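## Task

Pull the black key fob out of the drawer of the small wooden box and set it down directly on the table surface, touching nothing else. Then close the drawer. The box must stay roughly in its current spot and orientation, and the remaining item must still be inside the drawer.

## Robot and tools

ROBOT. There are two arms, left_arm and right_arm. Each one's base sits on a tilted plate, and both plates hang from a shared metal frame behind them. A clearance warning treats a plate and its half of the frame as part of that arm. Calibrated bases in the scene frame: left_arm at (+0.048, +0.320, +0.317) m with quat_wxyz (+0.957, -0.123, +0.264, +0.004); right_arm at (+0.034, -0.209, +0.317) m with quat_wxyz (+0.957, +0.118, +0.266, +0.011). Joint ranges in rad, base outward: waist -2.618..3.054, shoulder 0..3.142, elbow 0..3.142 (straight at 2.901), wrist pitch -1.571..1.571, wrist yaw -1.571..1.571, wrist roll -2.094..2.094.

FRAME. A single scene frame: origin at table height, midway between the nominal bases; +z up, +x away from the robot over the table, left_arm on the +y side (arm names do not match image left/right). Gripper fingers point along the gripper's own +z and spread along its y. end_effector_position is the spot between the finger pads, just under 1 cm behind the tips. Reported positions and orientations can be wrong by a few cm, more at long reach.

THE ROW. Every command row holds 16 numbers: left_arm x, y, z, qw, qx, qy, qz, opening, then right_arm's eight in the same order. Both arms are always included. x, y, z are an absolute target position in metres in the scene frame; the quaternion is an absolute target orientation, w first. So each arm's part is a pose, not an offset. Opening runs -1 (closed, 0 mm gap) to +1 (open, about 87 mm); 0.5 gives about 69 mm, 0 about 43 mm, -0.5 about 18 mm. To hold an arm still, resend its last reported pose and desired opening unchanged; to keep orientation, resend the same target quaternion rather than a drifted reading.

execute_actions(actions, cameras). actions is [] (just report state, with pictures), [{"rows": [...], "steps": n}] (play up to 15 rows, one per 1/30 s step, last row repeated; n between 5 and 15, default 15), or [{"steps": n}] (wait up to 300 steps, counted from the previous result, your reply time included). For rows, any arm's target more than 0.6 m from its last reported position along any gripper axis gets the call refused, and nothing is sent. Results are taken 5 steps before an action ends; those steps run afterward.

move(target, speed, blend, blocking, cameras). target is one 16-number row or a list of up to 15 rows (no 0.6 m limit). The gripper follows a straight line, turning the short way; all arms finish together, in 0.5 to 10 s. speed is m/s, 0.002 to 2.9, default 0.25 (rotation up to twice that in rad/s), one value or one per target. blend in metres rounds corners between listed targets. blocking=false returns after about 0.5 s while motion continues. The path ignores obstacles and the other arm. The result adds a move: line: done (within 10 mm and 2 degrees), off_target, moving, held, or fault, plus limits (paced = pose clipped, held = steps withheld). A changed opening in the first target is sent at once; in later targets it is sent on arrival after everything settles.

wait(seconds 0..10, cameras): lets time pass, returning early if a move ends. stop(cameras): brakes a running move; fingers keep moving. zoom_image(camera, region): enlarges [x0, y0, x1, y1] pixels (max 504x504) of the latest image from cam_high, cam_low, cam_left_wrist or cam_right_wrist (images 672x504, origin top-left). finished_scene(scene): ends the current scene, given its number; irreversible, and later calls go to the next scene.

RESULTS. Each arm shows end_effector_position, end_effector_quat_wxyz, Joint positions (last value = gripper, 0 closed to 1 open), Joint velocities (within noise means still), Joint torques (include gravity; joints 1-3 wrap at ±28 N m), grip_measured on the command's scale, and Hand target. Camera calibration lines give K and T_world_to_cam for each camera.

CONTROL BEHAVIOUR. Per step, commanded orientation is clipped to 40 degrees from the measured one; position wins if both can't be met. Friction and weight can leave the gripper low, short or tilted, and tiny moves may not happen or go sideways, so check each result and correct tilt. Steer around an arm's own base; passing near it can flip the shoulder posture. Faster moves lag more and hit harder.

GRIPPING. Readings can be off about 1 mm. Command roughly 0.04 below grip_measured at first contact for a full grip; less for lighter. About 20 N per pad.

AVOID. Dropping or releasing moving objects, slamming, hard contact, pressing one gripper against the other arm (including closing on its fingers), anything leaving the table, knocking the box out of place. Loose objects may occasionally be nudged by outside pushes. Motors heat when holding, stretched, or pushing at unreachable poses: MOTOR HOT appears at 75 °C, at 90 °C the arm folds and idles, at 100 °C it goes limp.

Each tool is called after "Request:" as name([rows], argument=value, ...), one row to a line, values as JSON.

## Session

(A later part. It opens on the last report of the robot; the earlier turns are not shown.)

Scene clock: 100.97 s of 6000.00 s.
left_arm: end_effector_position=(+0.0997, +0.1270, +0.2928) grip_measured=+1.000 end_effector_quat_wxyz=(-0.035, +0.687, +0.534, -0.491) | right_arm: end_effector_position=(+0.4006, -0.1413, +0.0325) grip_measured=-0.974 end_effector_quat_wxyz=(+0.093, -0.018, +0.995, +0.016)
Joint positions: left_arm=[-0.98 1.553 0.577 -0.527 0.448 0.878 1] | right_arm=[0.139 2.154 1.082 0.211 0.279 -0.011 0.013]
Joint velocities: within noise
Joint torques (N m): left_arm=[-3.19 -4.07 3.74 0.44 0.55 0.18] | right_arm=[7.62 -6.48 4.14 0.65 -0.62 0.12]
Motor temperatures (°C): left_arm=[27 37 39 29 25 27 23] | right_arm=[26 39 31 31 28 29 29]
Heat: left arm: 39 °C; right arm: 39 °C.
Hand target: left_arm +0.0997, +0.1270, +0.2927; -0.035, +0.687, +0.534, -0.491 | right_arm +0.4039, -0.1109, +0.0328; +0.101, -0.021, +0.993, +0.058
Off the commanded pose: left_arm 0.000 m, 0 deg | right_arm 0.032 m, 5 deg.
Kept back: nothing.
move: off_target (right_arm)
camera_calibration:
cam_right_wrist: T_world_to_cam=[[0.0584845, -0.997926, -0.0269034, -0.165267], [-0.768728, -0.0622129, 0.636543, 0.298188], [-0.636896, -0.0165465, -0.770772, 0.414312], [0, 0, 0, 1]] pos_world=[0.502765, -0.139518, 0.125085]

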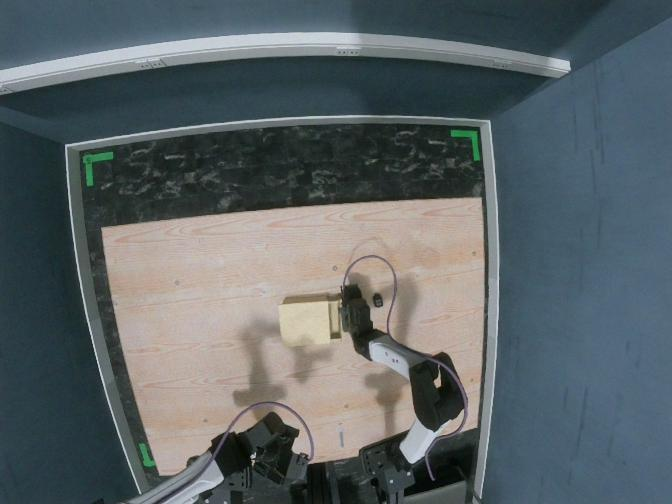

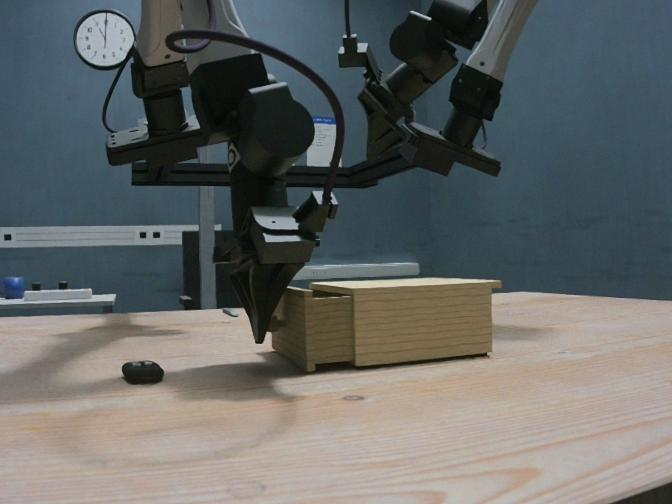

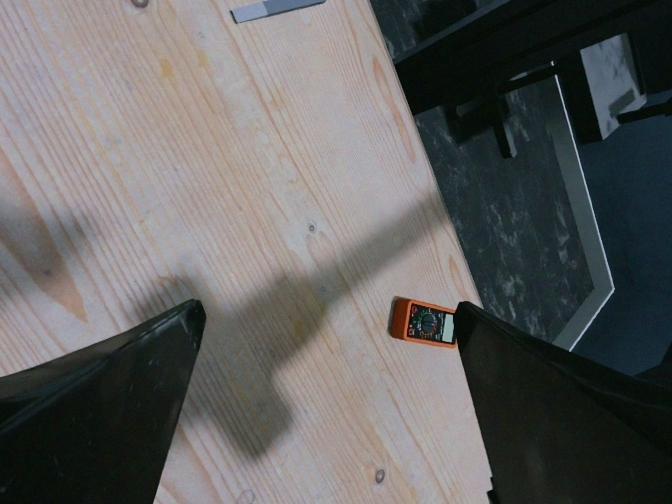

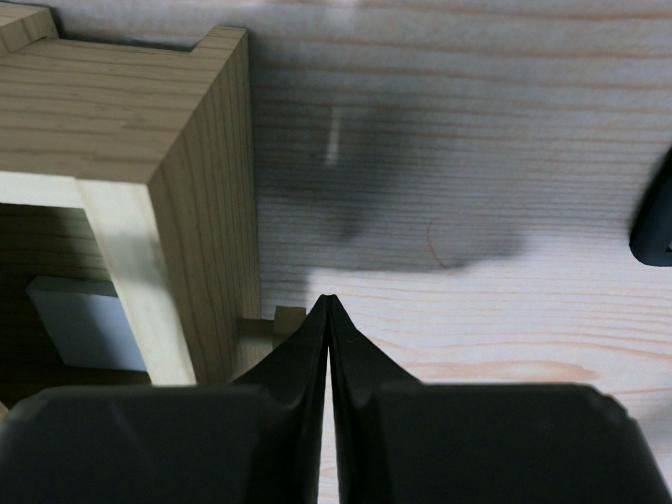

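Request:
move(target=[0.0997, 0.1270, 0.2928, -0.035, 0.687, 0.534, -0.491, 1.0, 0.399, -0.075, 0.033, 0.1020, -0.0205, 0.9926, 0.0584, -1.0], speed=0.08, cameras=["cam_high", "cam_low", "cam_right_wrist"])

Scene clock: 102.20 s of 6000.00 s.
left_arm: end_effector_position=(+0.0997, +0.1270, +0.2928) grip_measured=+1.000 end_effector_quat_wxyz=(-0.035, +0.687, +0.534, -0.491) | right_arm: end_effector_position=(+0.3975, -0.1032, +0.0340) grip_measured=-0.974 end_effector_quat_wxyz=(+0.097, -0.018, +0.995, +0.023)
Joint positions: left_arm=[-0.98 1.553 0.577 -0.527 0.448 0.878 1] | right_arm=[0.228 2.192 1.107 0.21 0.324 0.059 0.013]
Joint velocities: within noise
Joint torques (N m): left_arm=[-3.21 -4.08 3.78 0.43 0.54 0.17] | right_arm=[7.9 -6.5 4.21 0.67 -0.5 0.13]
Motor temperatures (°C): left_arm=[27 37 39 29 25 27 23] | right_arm=[26 39 31 30 28 29 29]
Heat: left arm: 39 °C; right arm: 39 °C.
Hand target: left_arm +0.0997, +0.1270, +0.2927; -0.035, +0.687, +0.534, -0.491 | right_arm +0.3983, -0.0758, +0.0344; +0.102, -0.021, +0.993, +0.058
Off the commanded pose: left_arm 0.000 m, 0 deg | right_arm 0.028 m, 4 deg.
Kept back: nothing.
move: off_target (right_arm)
camera_calibration:
cam_right_wrist: T_world_to_cam=[[0.0601764, -0.997422, -0.0390881, -0.127289], [-0.772477, -0.0713343, 0.631023, 0.297899], [-0.632185, -0.00777809, -0.774778, 0.413323], [0, 0, 0, 1]] pos_world=[0.499077, -0.102496, 0.127277]
Images, in order (width x height): cam_high 672x504, cam_low 672x504, cam_right_wrist 672x504.

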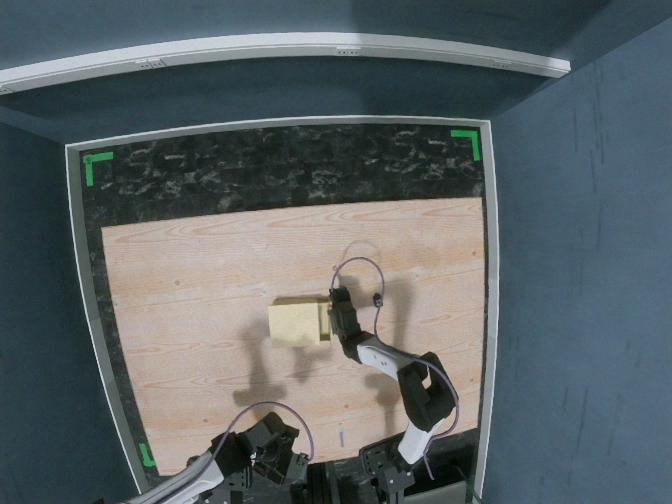

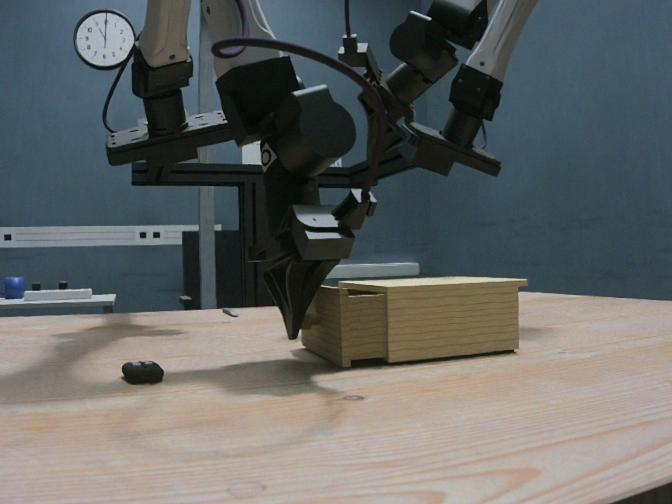

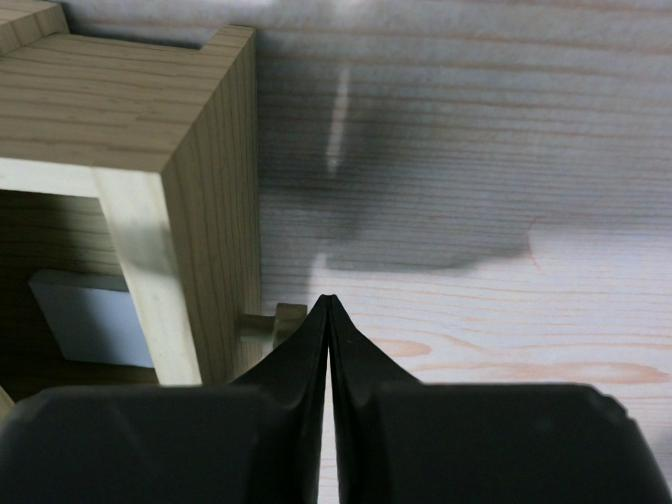

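Request:
move([
  [0.39, 0.20, 0.17, 0.1020, 0.0205, 0.9926, -0.0584, -1.0, 0.399, -0.075, 0.033, 0.1020, -0.0205, 0.9926, 0.0584, -1.0],
  [0.408, 0.18, 0.042, 0.1020, 0.0205, 0.9926, -0.0584, -1.0, 0.399, -0.075, 0.033, 0.1020, -0.0205, 0.9926, 0.0584, -1.0],
], speed=[0.6, 0.3], blend=[0.03, 0], cameras=["cam_high", "cam_low", "cam_left_wrist"])

Scene clock: 107.27 s of 6000.00 s.
left_arm: end_effector_position=(+0.4043, +0.1793, +0.0463) grip_measured=-0.993 end_effector_quat_wxyz=(+0.097, +0.022, +0.993, -0.056) | right_arm: end_effector_position=(+0.3973, -0.1032, +0.0339) grip_measured=-0.974 end_effector_quat_wxyz=(+0.096, -0.016, +0.995, +0.022)
Joint positions: left_arm=[-0.325 2.198 1.101 0.205 -0.312 -0.103 0.003] | right_arm=[0.228 2.193 1.107 0.21 0.325 0.062 0.013]
Joint velocities: within noise
Joint torques (N m): left_arm=[-3.66 -8.38 3.18 1.18 0.12 0.23] | right_arm=[7.82 -6.53 4.18 0.67 -0.51 0.07]
Motor temperatures (°C): left_arm=[27 38 38 29 25 27 23] | right_arm=[27 39 31 30 28 29 29]
Heat: left arm: 38 °C; right arm: 39 °C.
Hand target: left_arm +0.4079, +0.1802, +0.0421; +0.102, +0.021, +0.993, -0.058 | right_arm +0.3981, -0.0758, +0.0343; +0.101, -0.021, +0.993, +0.058
Off the commanded pose: left_arm 0.006 m, 1 deg | right_arm 0.028 m, 4 deg.
Kept back: nothing.
move: off_target (right_arm)
camera_calibration:
cam_left_wrist: T_world_to_cam=[[-0.0551883, -0.993961, 0.0948486, 0.194197], [-0.791366, 0.101468, 0.602863, 0.298409], [-0.608846, -0.041789, -0.792187, 0.431251], [0, 0, 0, 1]] pos_world=[0.509434, 0.180767, 0.143312]
Images, in order (width x height): cam_high 672x504, cam_low 672x504, cam_left_wrist 672x504.

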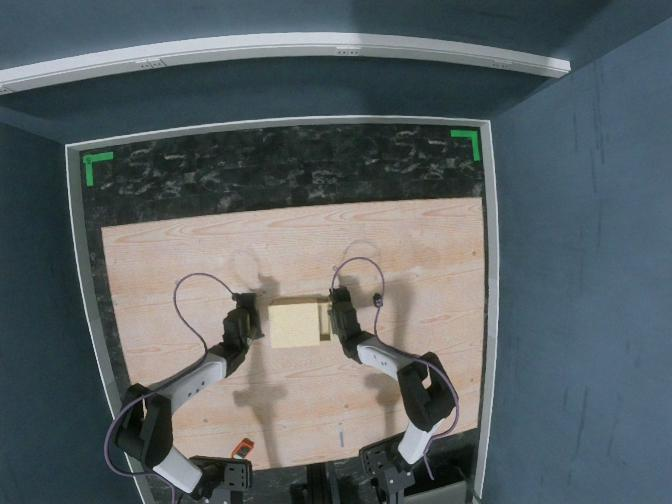

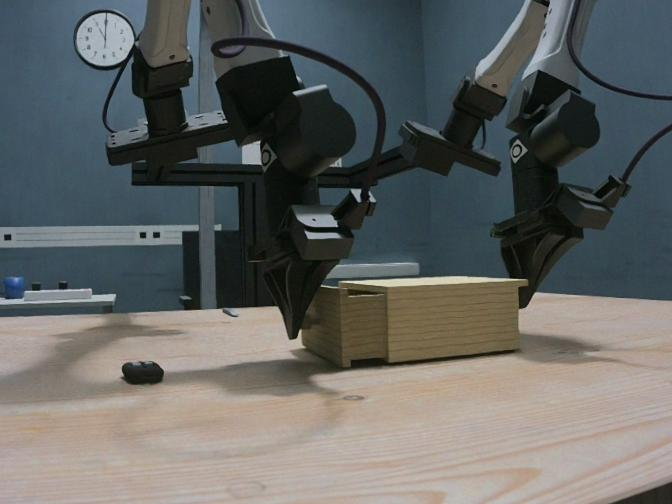

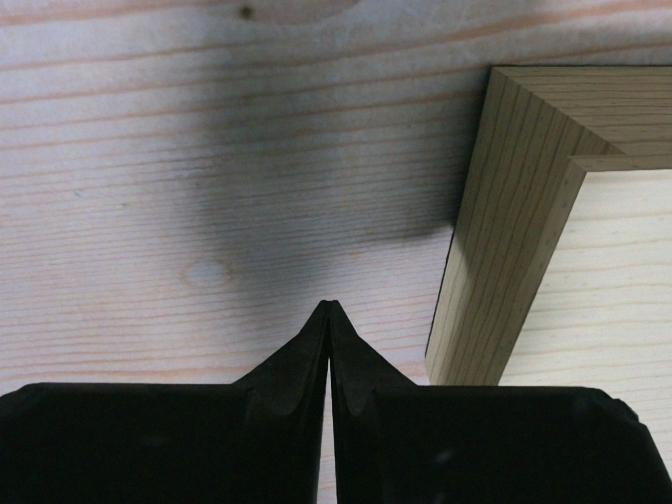

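Request:
move([
  [0.408, 0.155, 0.037, 0.0968, 0.00375, 0.97303, -0.20938, -1.0, 0.399, -0.075, 0.033, 0.1020, -0.0205, 0.9926, 0.0584, -1.0],
  [0.408, 0.083, 0.037, 0.0968, 0.00375, 0.97303, -0.20938, -1.0, 0.399, -0.075, 0.033, 0.1020, -0.0205, 0.9926, 0.0584, -1.0],
], speed=[0.25, 0.08], cameras=["cam_high", "cam_low", "cam_left_wrist", "cam_right_wrist"])

Scene clock: 110.37 s of 6000.00 s.
left_arm: end_effector_position=(+0.4107, +0.1369, +0.0312) grip_measured=-0.993 end_effector_quat_wxyz=(+0.093, +0.006, +0.986, -0.136) | right_arm: end_effector_position=(+0.3972, -0.1046, +0.0339) grip_measured=-0.974 end_effector_quat_wxyz=(+0.096, -0.016, +0.995, +0.018)
Joint positions: left_arm=[-0.332 2.296 1.193 0.229 -0.16 -0.151 0.003] | right_arm=[0.228 2.193 1.107 0.209 0.333 0.063 0.013]
Joint velocities: within noise
Joint torques (N m): left_arm=[-10.4 -7.05 4.29 1.5 1.12 -0.46] | right_arm=[7.91 -6.45 4.07 0.69 -0.58 0.08]
Motor temperatures (°C): left_arm=[27 39 38 29 25 27 23] | right_arm=[27 38 31 30 28 29 28]
Heat: left arm: 39 °C; right arm: 38 °C.
Hand target: left_arm +0.4052, +0.0869, +0.0412; +0.093, +0.006, +0.974, -0.207 | right_arm +0.3980, -0.0759, +0.0345; +0.101, -0.021, +0.993, +0.058
Off the commanded pose: left_arm 0.054 m, 9 deg | right_arm 0.030 m, 5 deg.
Kept back: nothing.
move: off_target (left_arm, right_arm)
camera_calibration:
cam_left_wrist: T_world_to_cam=[[-0.0382003, -0.966074, 0.255423, 0.138023], [-0.786401, 0.186771, 0.588804, 0.303665], [-0.616534, -0.178372, -0.766857, 0.442465], [0, 0, 0, 1]] pos_world=[0.51687, 0.155548, 0.125254]
cam_right_wrist: T_world_to_cam=[[0.0556414, -0.997958, -0.031374, -0.127159], [-0.77224, -0.0629319, 0.632206, 0.298465], [-0.63289, -0.0109486, -0.774165, 0.412898], [0, 0, 0, 1]] pos_world=[0.498881, -0.103595, 0.12697]

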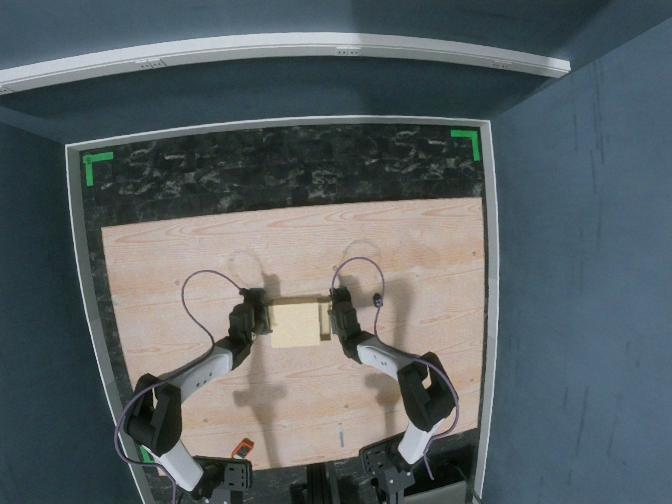

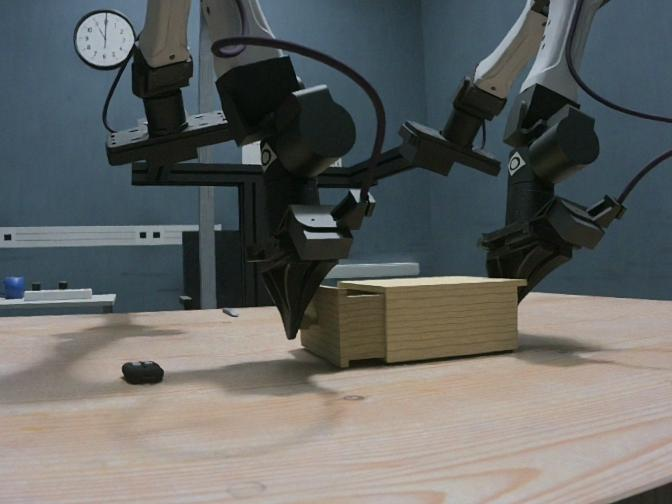

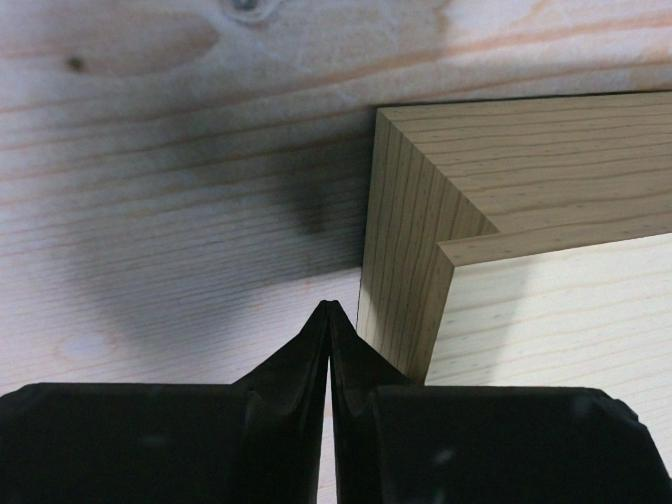

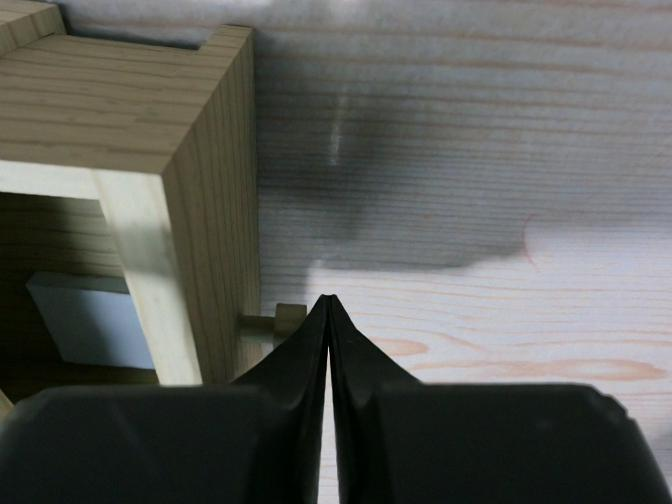

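Request:
zoom_image(camera="cam_low", region=[260, 240, 560, 390])

Request:
zoom_image(camera="cam_high", region=[220, 260, 400, 370])

Scaled by 1.680 from the camera's 672x504 image, which has a finer 960x720 frame.

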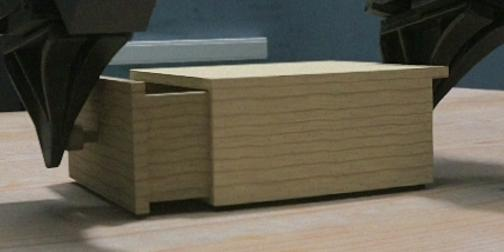

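Scaled by 2.800 from the camera's 672x504 image, which has a finer 960x720 frame.

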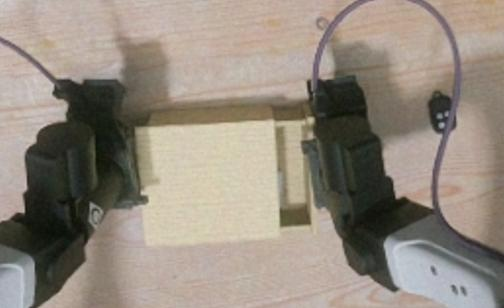

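Request:
move(target=[0.408, 0.083, 0.037, 0.0968, 0.00375, 0.97303, -0.20938, -1.0, 0.397, -0.040, 0.035, 0.1020, -0.0205, 0.9926, 0.0584, -1.0], speed=0.06, cameras=["cam_high", "cam_low", "cam_right_wrist"])

Scene clock: 112.33 s of 6000.00 s.
left_arm: end_effector_position=(+0.4100, +0.1339, +0.0313) grip_measured=-0.993 end_effector_quat_wxyz=(+0.093, +0.004, +0.986, -0.135) | right_arm: end_effector_position=(+0.3981, -0.0789, +0.0351) grip_measured=-0.974 end_effector_quat_wxyz=(+0.099, -0.016, +0.995, +0.005)
Joint positions: left_arm=[-0.34 2.3 1.197 0.227 -0.167 -0.161 0.003] | right_arm=[0.3 2.234 1.159 0.18 0.405 0.12 0.013]
Joint velocities: within noise
Joint torques (N m): left_arm=[-9.8 -7.2 4.12 1.51 1.15 -0.35] | right_arm=[9.51 -6.37 4.57 0.7 -0.74 0.17]
Motor temperatures (°C): left_arm=[28 39 38 29 25 27 23] | right_arm=[27 38 31 30 28 29 28]
Heat: left arm: 39 °C; right arm: 38 °C.
Hand target: left_arm +0.4054, +0.0864, +0.0410; +0.094, +0.006, +0.974, -0.207 | right_arm +0.3957, -0.0416, +0.0374; +0.101, -0.021, +0.993, +0.058
Off the commanded pose: left_arm 0.051 m, 9 deg | right_arm 0.039 m, 6 deg.
Kept back: nothing.
move: off_target (left_arm, right_arm)
camera_calibration:
cam_right_wrist: T_world_to_cam=[[0.0525875, -0.998605, -0.00478285, -0.101372], [-0.775933, -0.0438754, 0.629287, 0.302955], [-0.628619, -0.0293815, -0.777158, 0.411686], [0, 0, 0, 1]] pos_world=[0.499197, -0.0758426, 0.128815]
Images, in order (width x height): cam_high 672x504, cam_low 672x504, cam_right_wrist 672x504.

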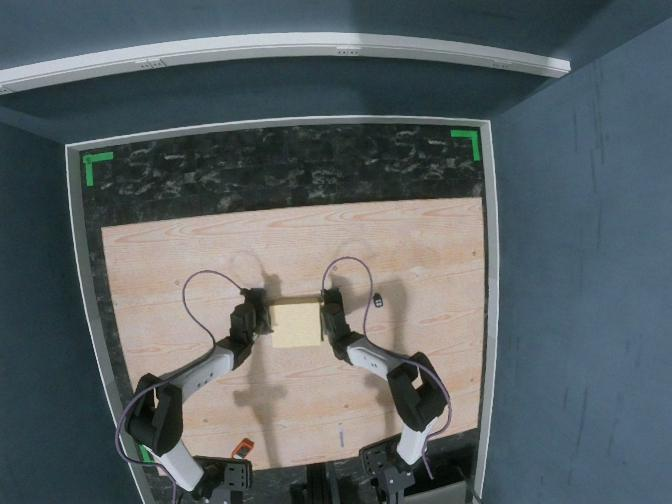

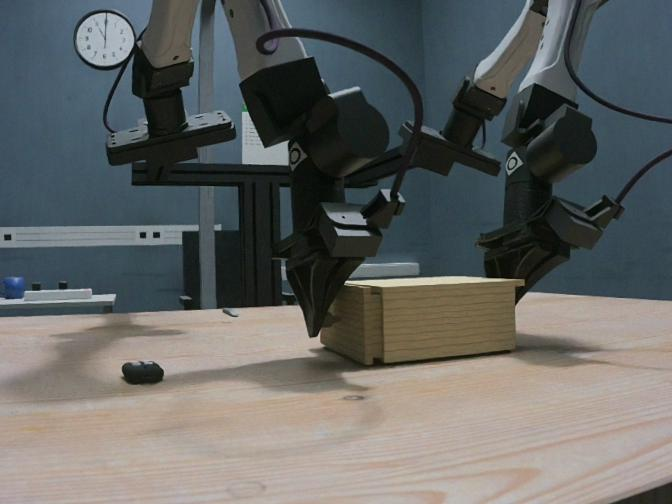

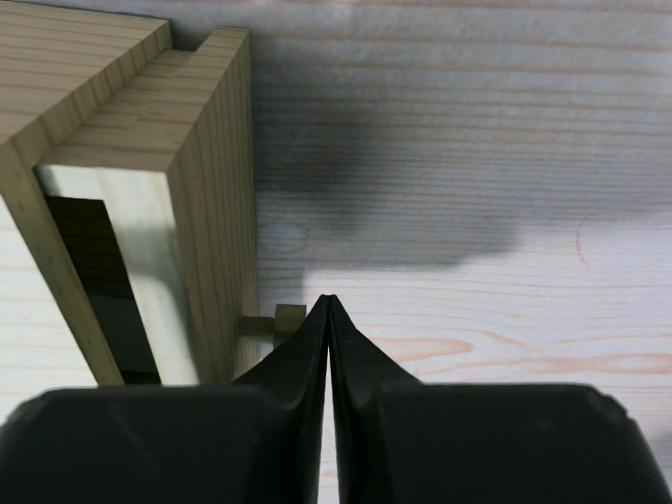

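Request:
move(target=[0.408, 0.083, 0.037, 0.0968, 0.00375, 0.97303, -0.20938, -1.0, 0.396, -0.022, 0.036, 0.1020, -0.0205, 0.9926, 0.0584, -1.0], speed=0.06, cameras=["cam_high", "cam_low", "cam_right_wrist"])

Scene clock: 113.40 s of 6000.00 s.
left_arm: end_effector_position=(+0.4102, +0.1336, +0.0311) grip_measured=-0.993 end_effector_quat_wxyz=(+0.093, +0.004, +0.986, -0.135) | right_arm: end_effector_position=(+0.3979, -0.0672, +0.0358) grip_measured=-0.974 end_effector_quat_wxyz=(+0.100, -0.015, +0.995, -0.008)
Joint positions: left_arm=[-0.34 2.302 1.198 0.228 -0.168 -0.162 0.003] | right_arm=[0.338 2.258 1.191 0.156 0.455 0.152 0.013]
Joint velocities: within noise
Joint torques (N m): left_arm=[-9.7 -7.34 4.04 1.48 1.16 -0.35] | right_arm=[10.03 -6.53 4.62 0.66 -1.01 0.2]
Motor temperatures (°C): left_arm=[28 39 38 29 25 27 23] | right_arm=[27 38 31 30 28 29 28]
Heat: left arm: 39 °C; right arm: 38 °C.
Hand target: left_arm +0.4057, +0.0865, +0.0409; +0.094, +0.005, +0.974, -0.207 | right_arm +0.3941, -0.0242, +0.0392; +0.100, -0.021, +0.993, +0.057
Off the commanded pose: left_arm 0.051 m, 9 deg | right_arm 0.045 m, 8 deg.
Kept back: nothing.
move: off_target (left_arm, right_arm)
camera_calibration:
cam_right_wrist: T_world_to_cam=[[0.0489129, -0.99857, 0.0215775, -0.0890991], [-0.77754, -0.0245085, 0.628355, 0.304983], [-0.626928, -0.0475121, -0.777627, 0.410593], [0, 0, 0, 1]] pos_world=[0.498907, -0.0619889, 0.129573]
Images, in order (width x height): cam_high 672x504, cam_low 672x504, cam_right_wrist 672x504.

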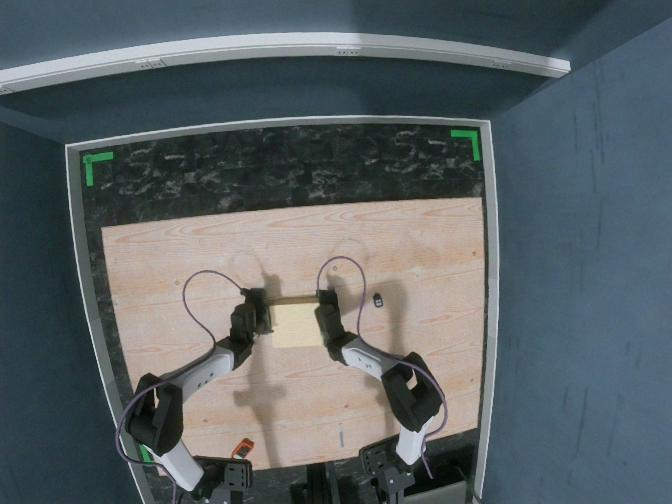

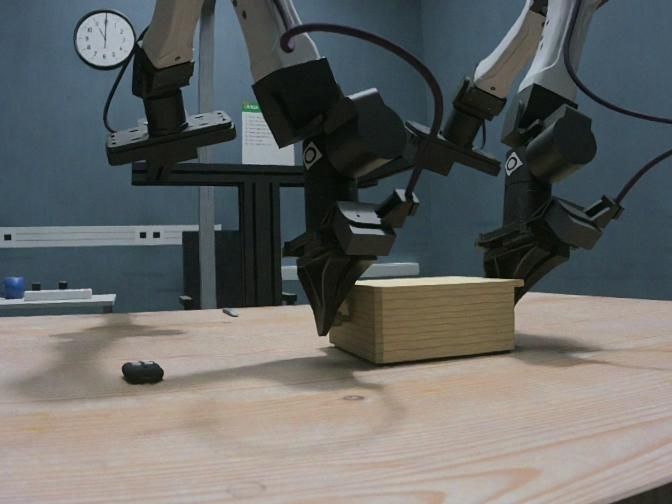

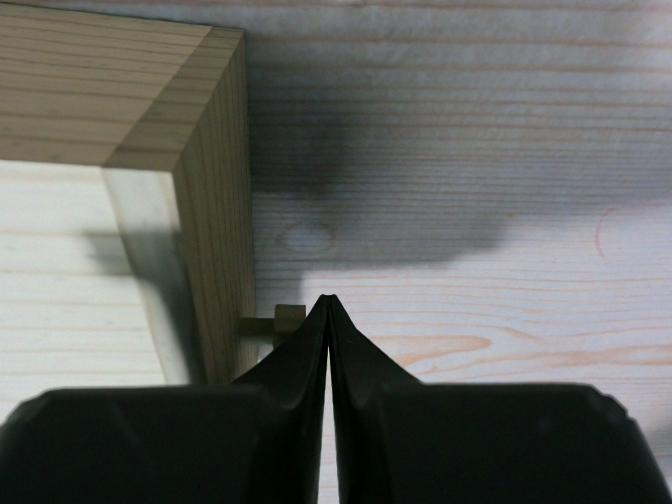

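Request:
move([
  [0.408, 0.083, 0.037, 0.0968, 0.00375, 0.97303, -0.20938, -1.0, 0.398, -0.11, 0.036, 0.1020, -0.0205, 0.9926, 0.0584, -1.0],
  [0.408, 0.083, 0.037, 0.0968, 0.00375, 0.97303, -0.20938, -1.0, 0.398, -0.16, 0.036, 0.1020, -0.0205, 0.9926, 0.0584, -1.0],
], speed=[0.07, 0.15], blend=[0.02, 0])

Scene clock: 115.97 s of 6000.00 s.
left_arm: end_effector_position=(+0.4070, +0.1077, +0.0337) grip_measured=-0.993 end_effector_quat_wxyz=(+0.092, +0.004, +0.981, -0.172) | right_arm: end_effector_position=(+0.3794, -0.1576, +0.0244) grip_measured=-0.974 end_effector_quat_wxyz=(+0.073, -0.022, +0.996, +0.054)
Joint positions: left_arm=[-0.369 2.327 1.213 0.247 -0.112 -0.189 0.003] | right_arm=[0.059 2.146 1.027 0.23 0.152 -0.066 0.013]
Joint velocities: within noise
Joint torques (N m): left_arm=[-7.35 -8.17 3.78 1.4 0.68 -0.07] | right_arm=[3.03 -11.44 1.25 0.67 -0.18 -0.24]
Motor temperatures (°C): left_arm=[28 40 38 30 26 27 23] | right_arm=[27 39 31 30 28 29 28]
Heat: left arm: 40 °C; right arm: 39 °C.
Hand target: left_arm +0.4073, +0.0839, +0.0382; +0.096, +0.004, +0.973, -0.209 | right_arm +0.3978, -0.1601, +0.0358; +0.102, -0.021, +0.993, +0.058
Off the commanded pose: left_arm 0.025 m, 4 deg | right_arm 0.022 m, 3 deg.
Kept back: nothing.
move: off_target (left_arm, right_arm)
camera_calibration:
cam_left_wrist: T_world_to_cam=[[-0.0405165, -0.944758, 0.325254, 0.105365], [-0.78407, 0.231839, 0.575747, 0.299339], [-0.619349, -0.231695, -0.75015, 0.443202], [0, 0, 0, 1]] pos_world=[0.513468, 0.132833, 0.125854]
cam_right_wrist: T_world_to_cam=[[0.0726686, -0.991987, -0.103346, -0.183054], [-0.740644, -0.123071, 0.66053, 0.26515], [-0.667956, 0.0285429, -0.743653, 0.412562], [0, 0, 0, 1]] pos_world=[0.485257, -0.160731, 0.112746]

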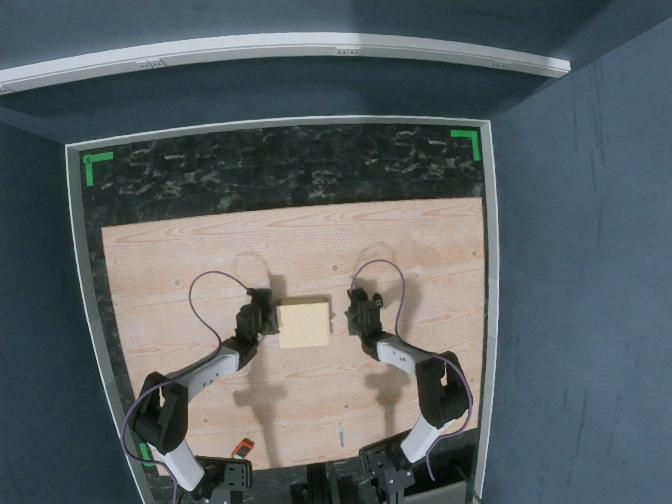

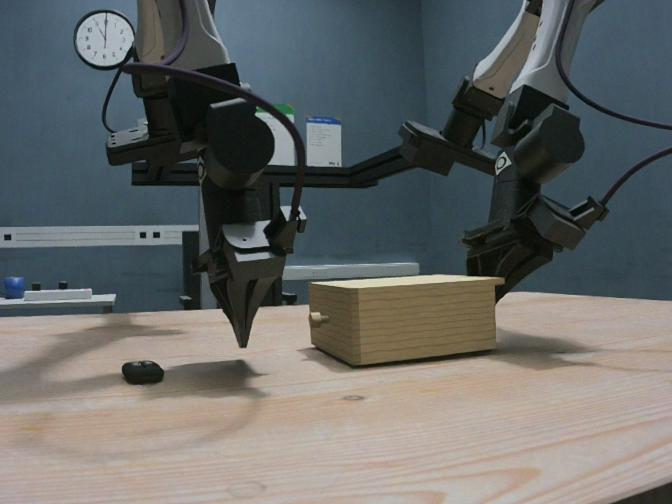

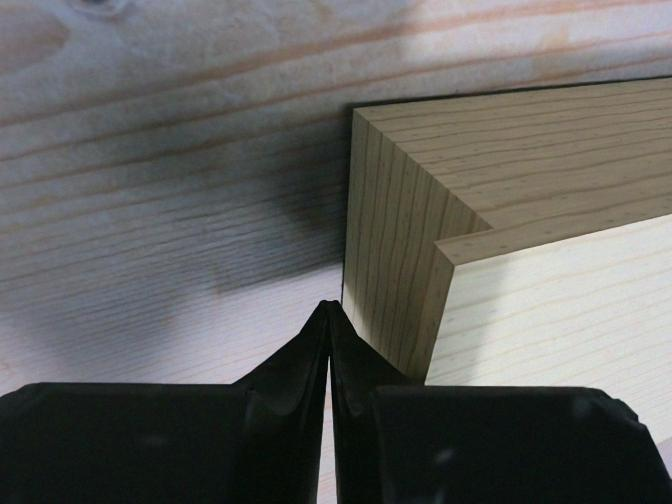

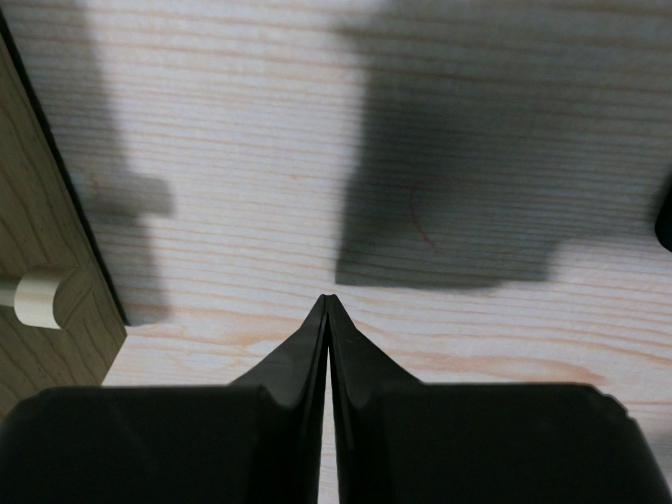

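Request:
zoom_image(camera="cam_low", region=[290, 260, 530, 380])

Request:
zoom_image(camera="cam_high", region=[230, 270, 410, 370])

Scaled by 2.100 from the camera's 672x504 image, which has a finer 960x720 frame.

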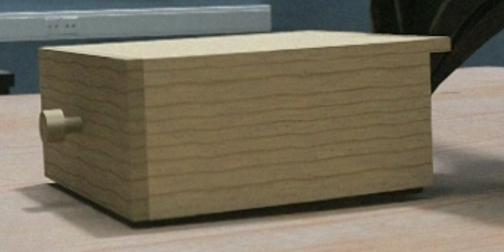

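Scaled by 2.800 from the camera's 672x504 image, which has a finer 960x720 frame.

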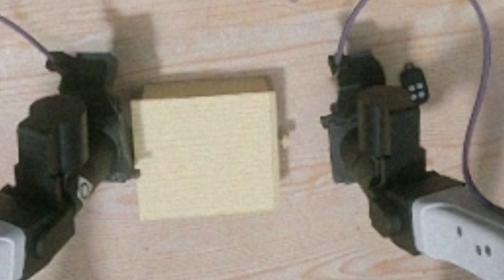

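Request:
move(target=[0.408, 0.150, 0.045, 0.0968, 0.00375, 0.97303, -0.20938, -1.0, 0.3794, -0.1576, 0.0244, 0.073, -0.022, 0.996, 0.054, -1.0], speed=0.2, cameras=["cam_high", "cam_low"])

Scene clock: 117.73 s of 6000.00 s.
left_arm: end_effector_position=(+0.3978, +0.1497, +0.0372) grip_measured=-0.993 end_effector_quat_wxyz=(+0.082, +0.002, +0.976, -0.201) | right_arm: end_effector_position=(+0.3794, -0.1572, +0.0245) grip_measured=-0.974 end_effector_quat_wxyz=(+0.074, -0.023, +0.995, +0.055)
Joint positions: left_arm=[-0.253 2.245 1.101 0.272 0.022 -0.115 0.003] | right_arm=[0.059 2.146 1.027 0.23 0.149 -0.068 0.013]
Joint velocities: within noise
Joint torques (N m): left_arm=[-3.95 -11.48 1.61 1.13 0.36 0.26] | right_arm=[3.32 -7.99 2.02 0.45 -0.04 -0.11]
Motor temperatures (°C): left_arm=[28 41 38 30 25 27 23] | right_arm=[27 39 31 30 28 29 28]
Heat: left arm: 41 °C; right arm: 39 °C.
Hand target: left_arm +0.4081, +0.1501, +0.0449; +0.097, +0.004, +0.973, -0.209 | right_arm +0.3794, -0.1577, +0.0244; +0.073, -0.022, +0.996, +0.054
Off the commanded pose: left_arm 0.013 m, 2 deg | right_arm 0.000 m, 0 deg.
Kept back: nothing.
move: off_target (left_arm)
Images, in order (width x height): cam_high 672x504, cam_low 672x504.

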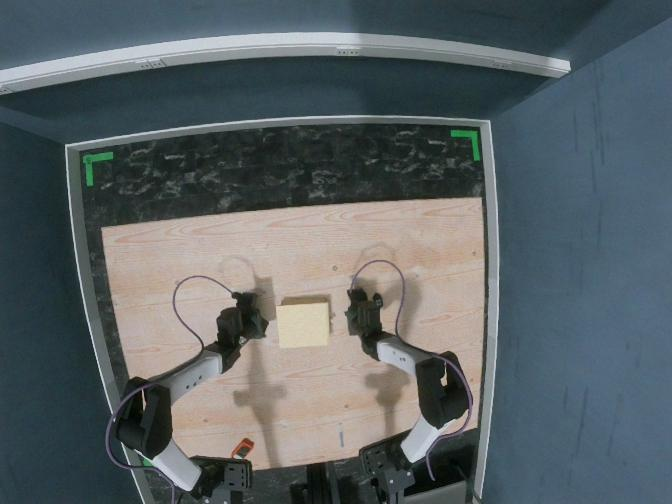

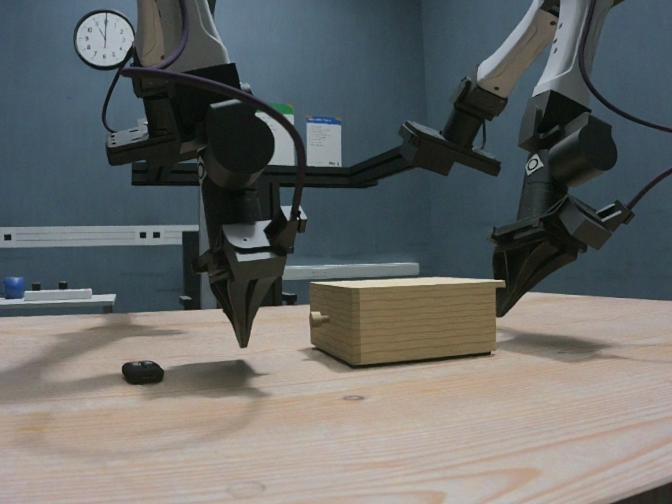

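Drawer shut, fob on the bare table, box back in place.

Request:
finished_scene(scene=1)

The scene is finished: the task was done.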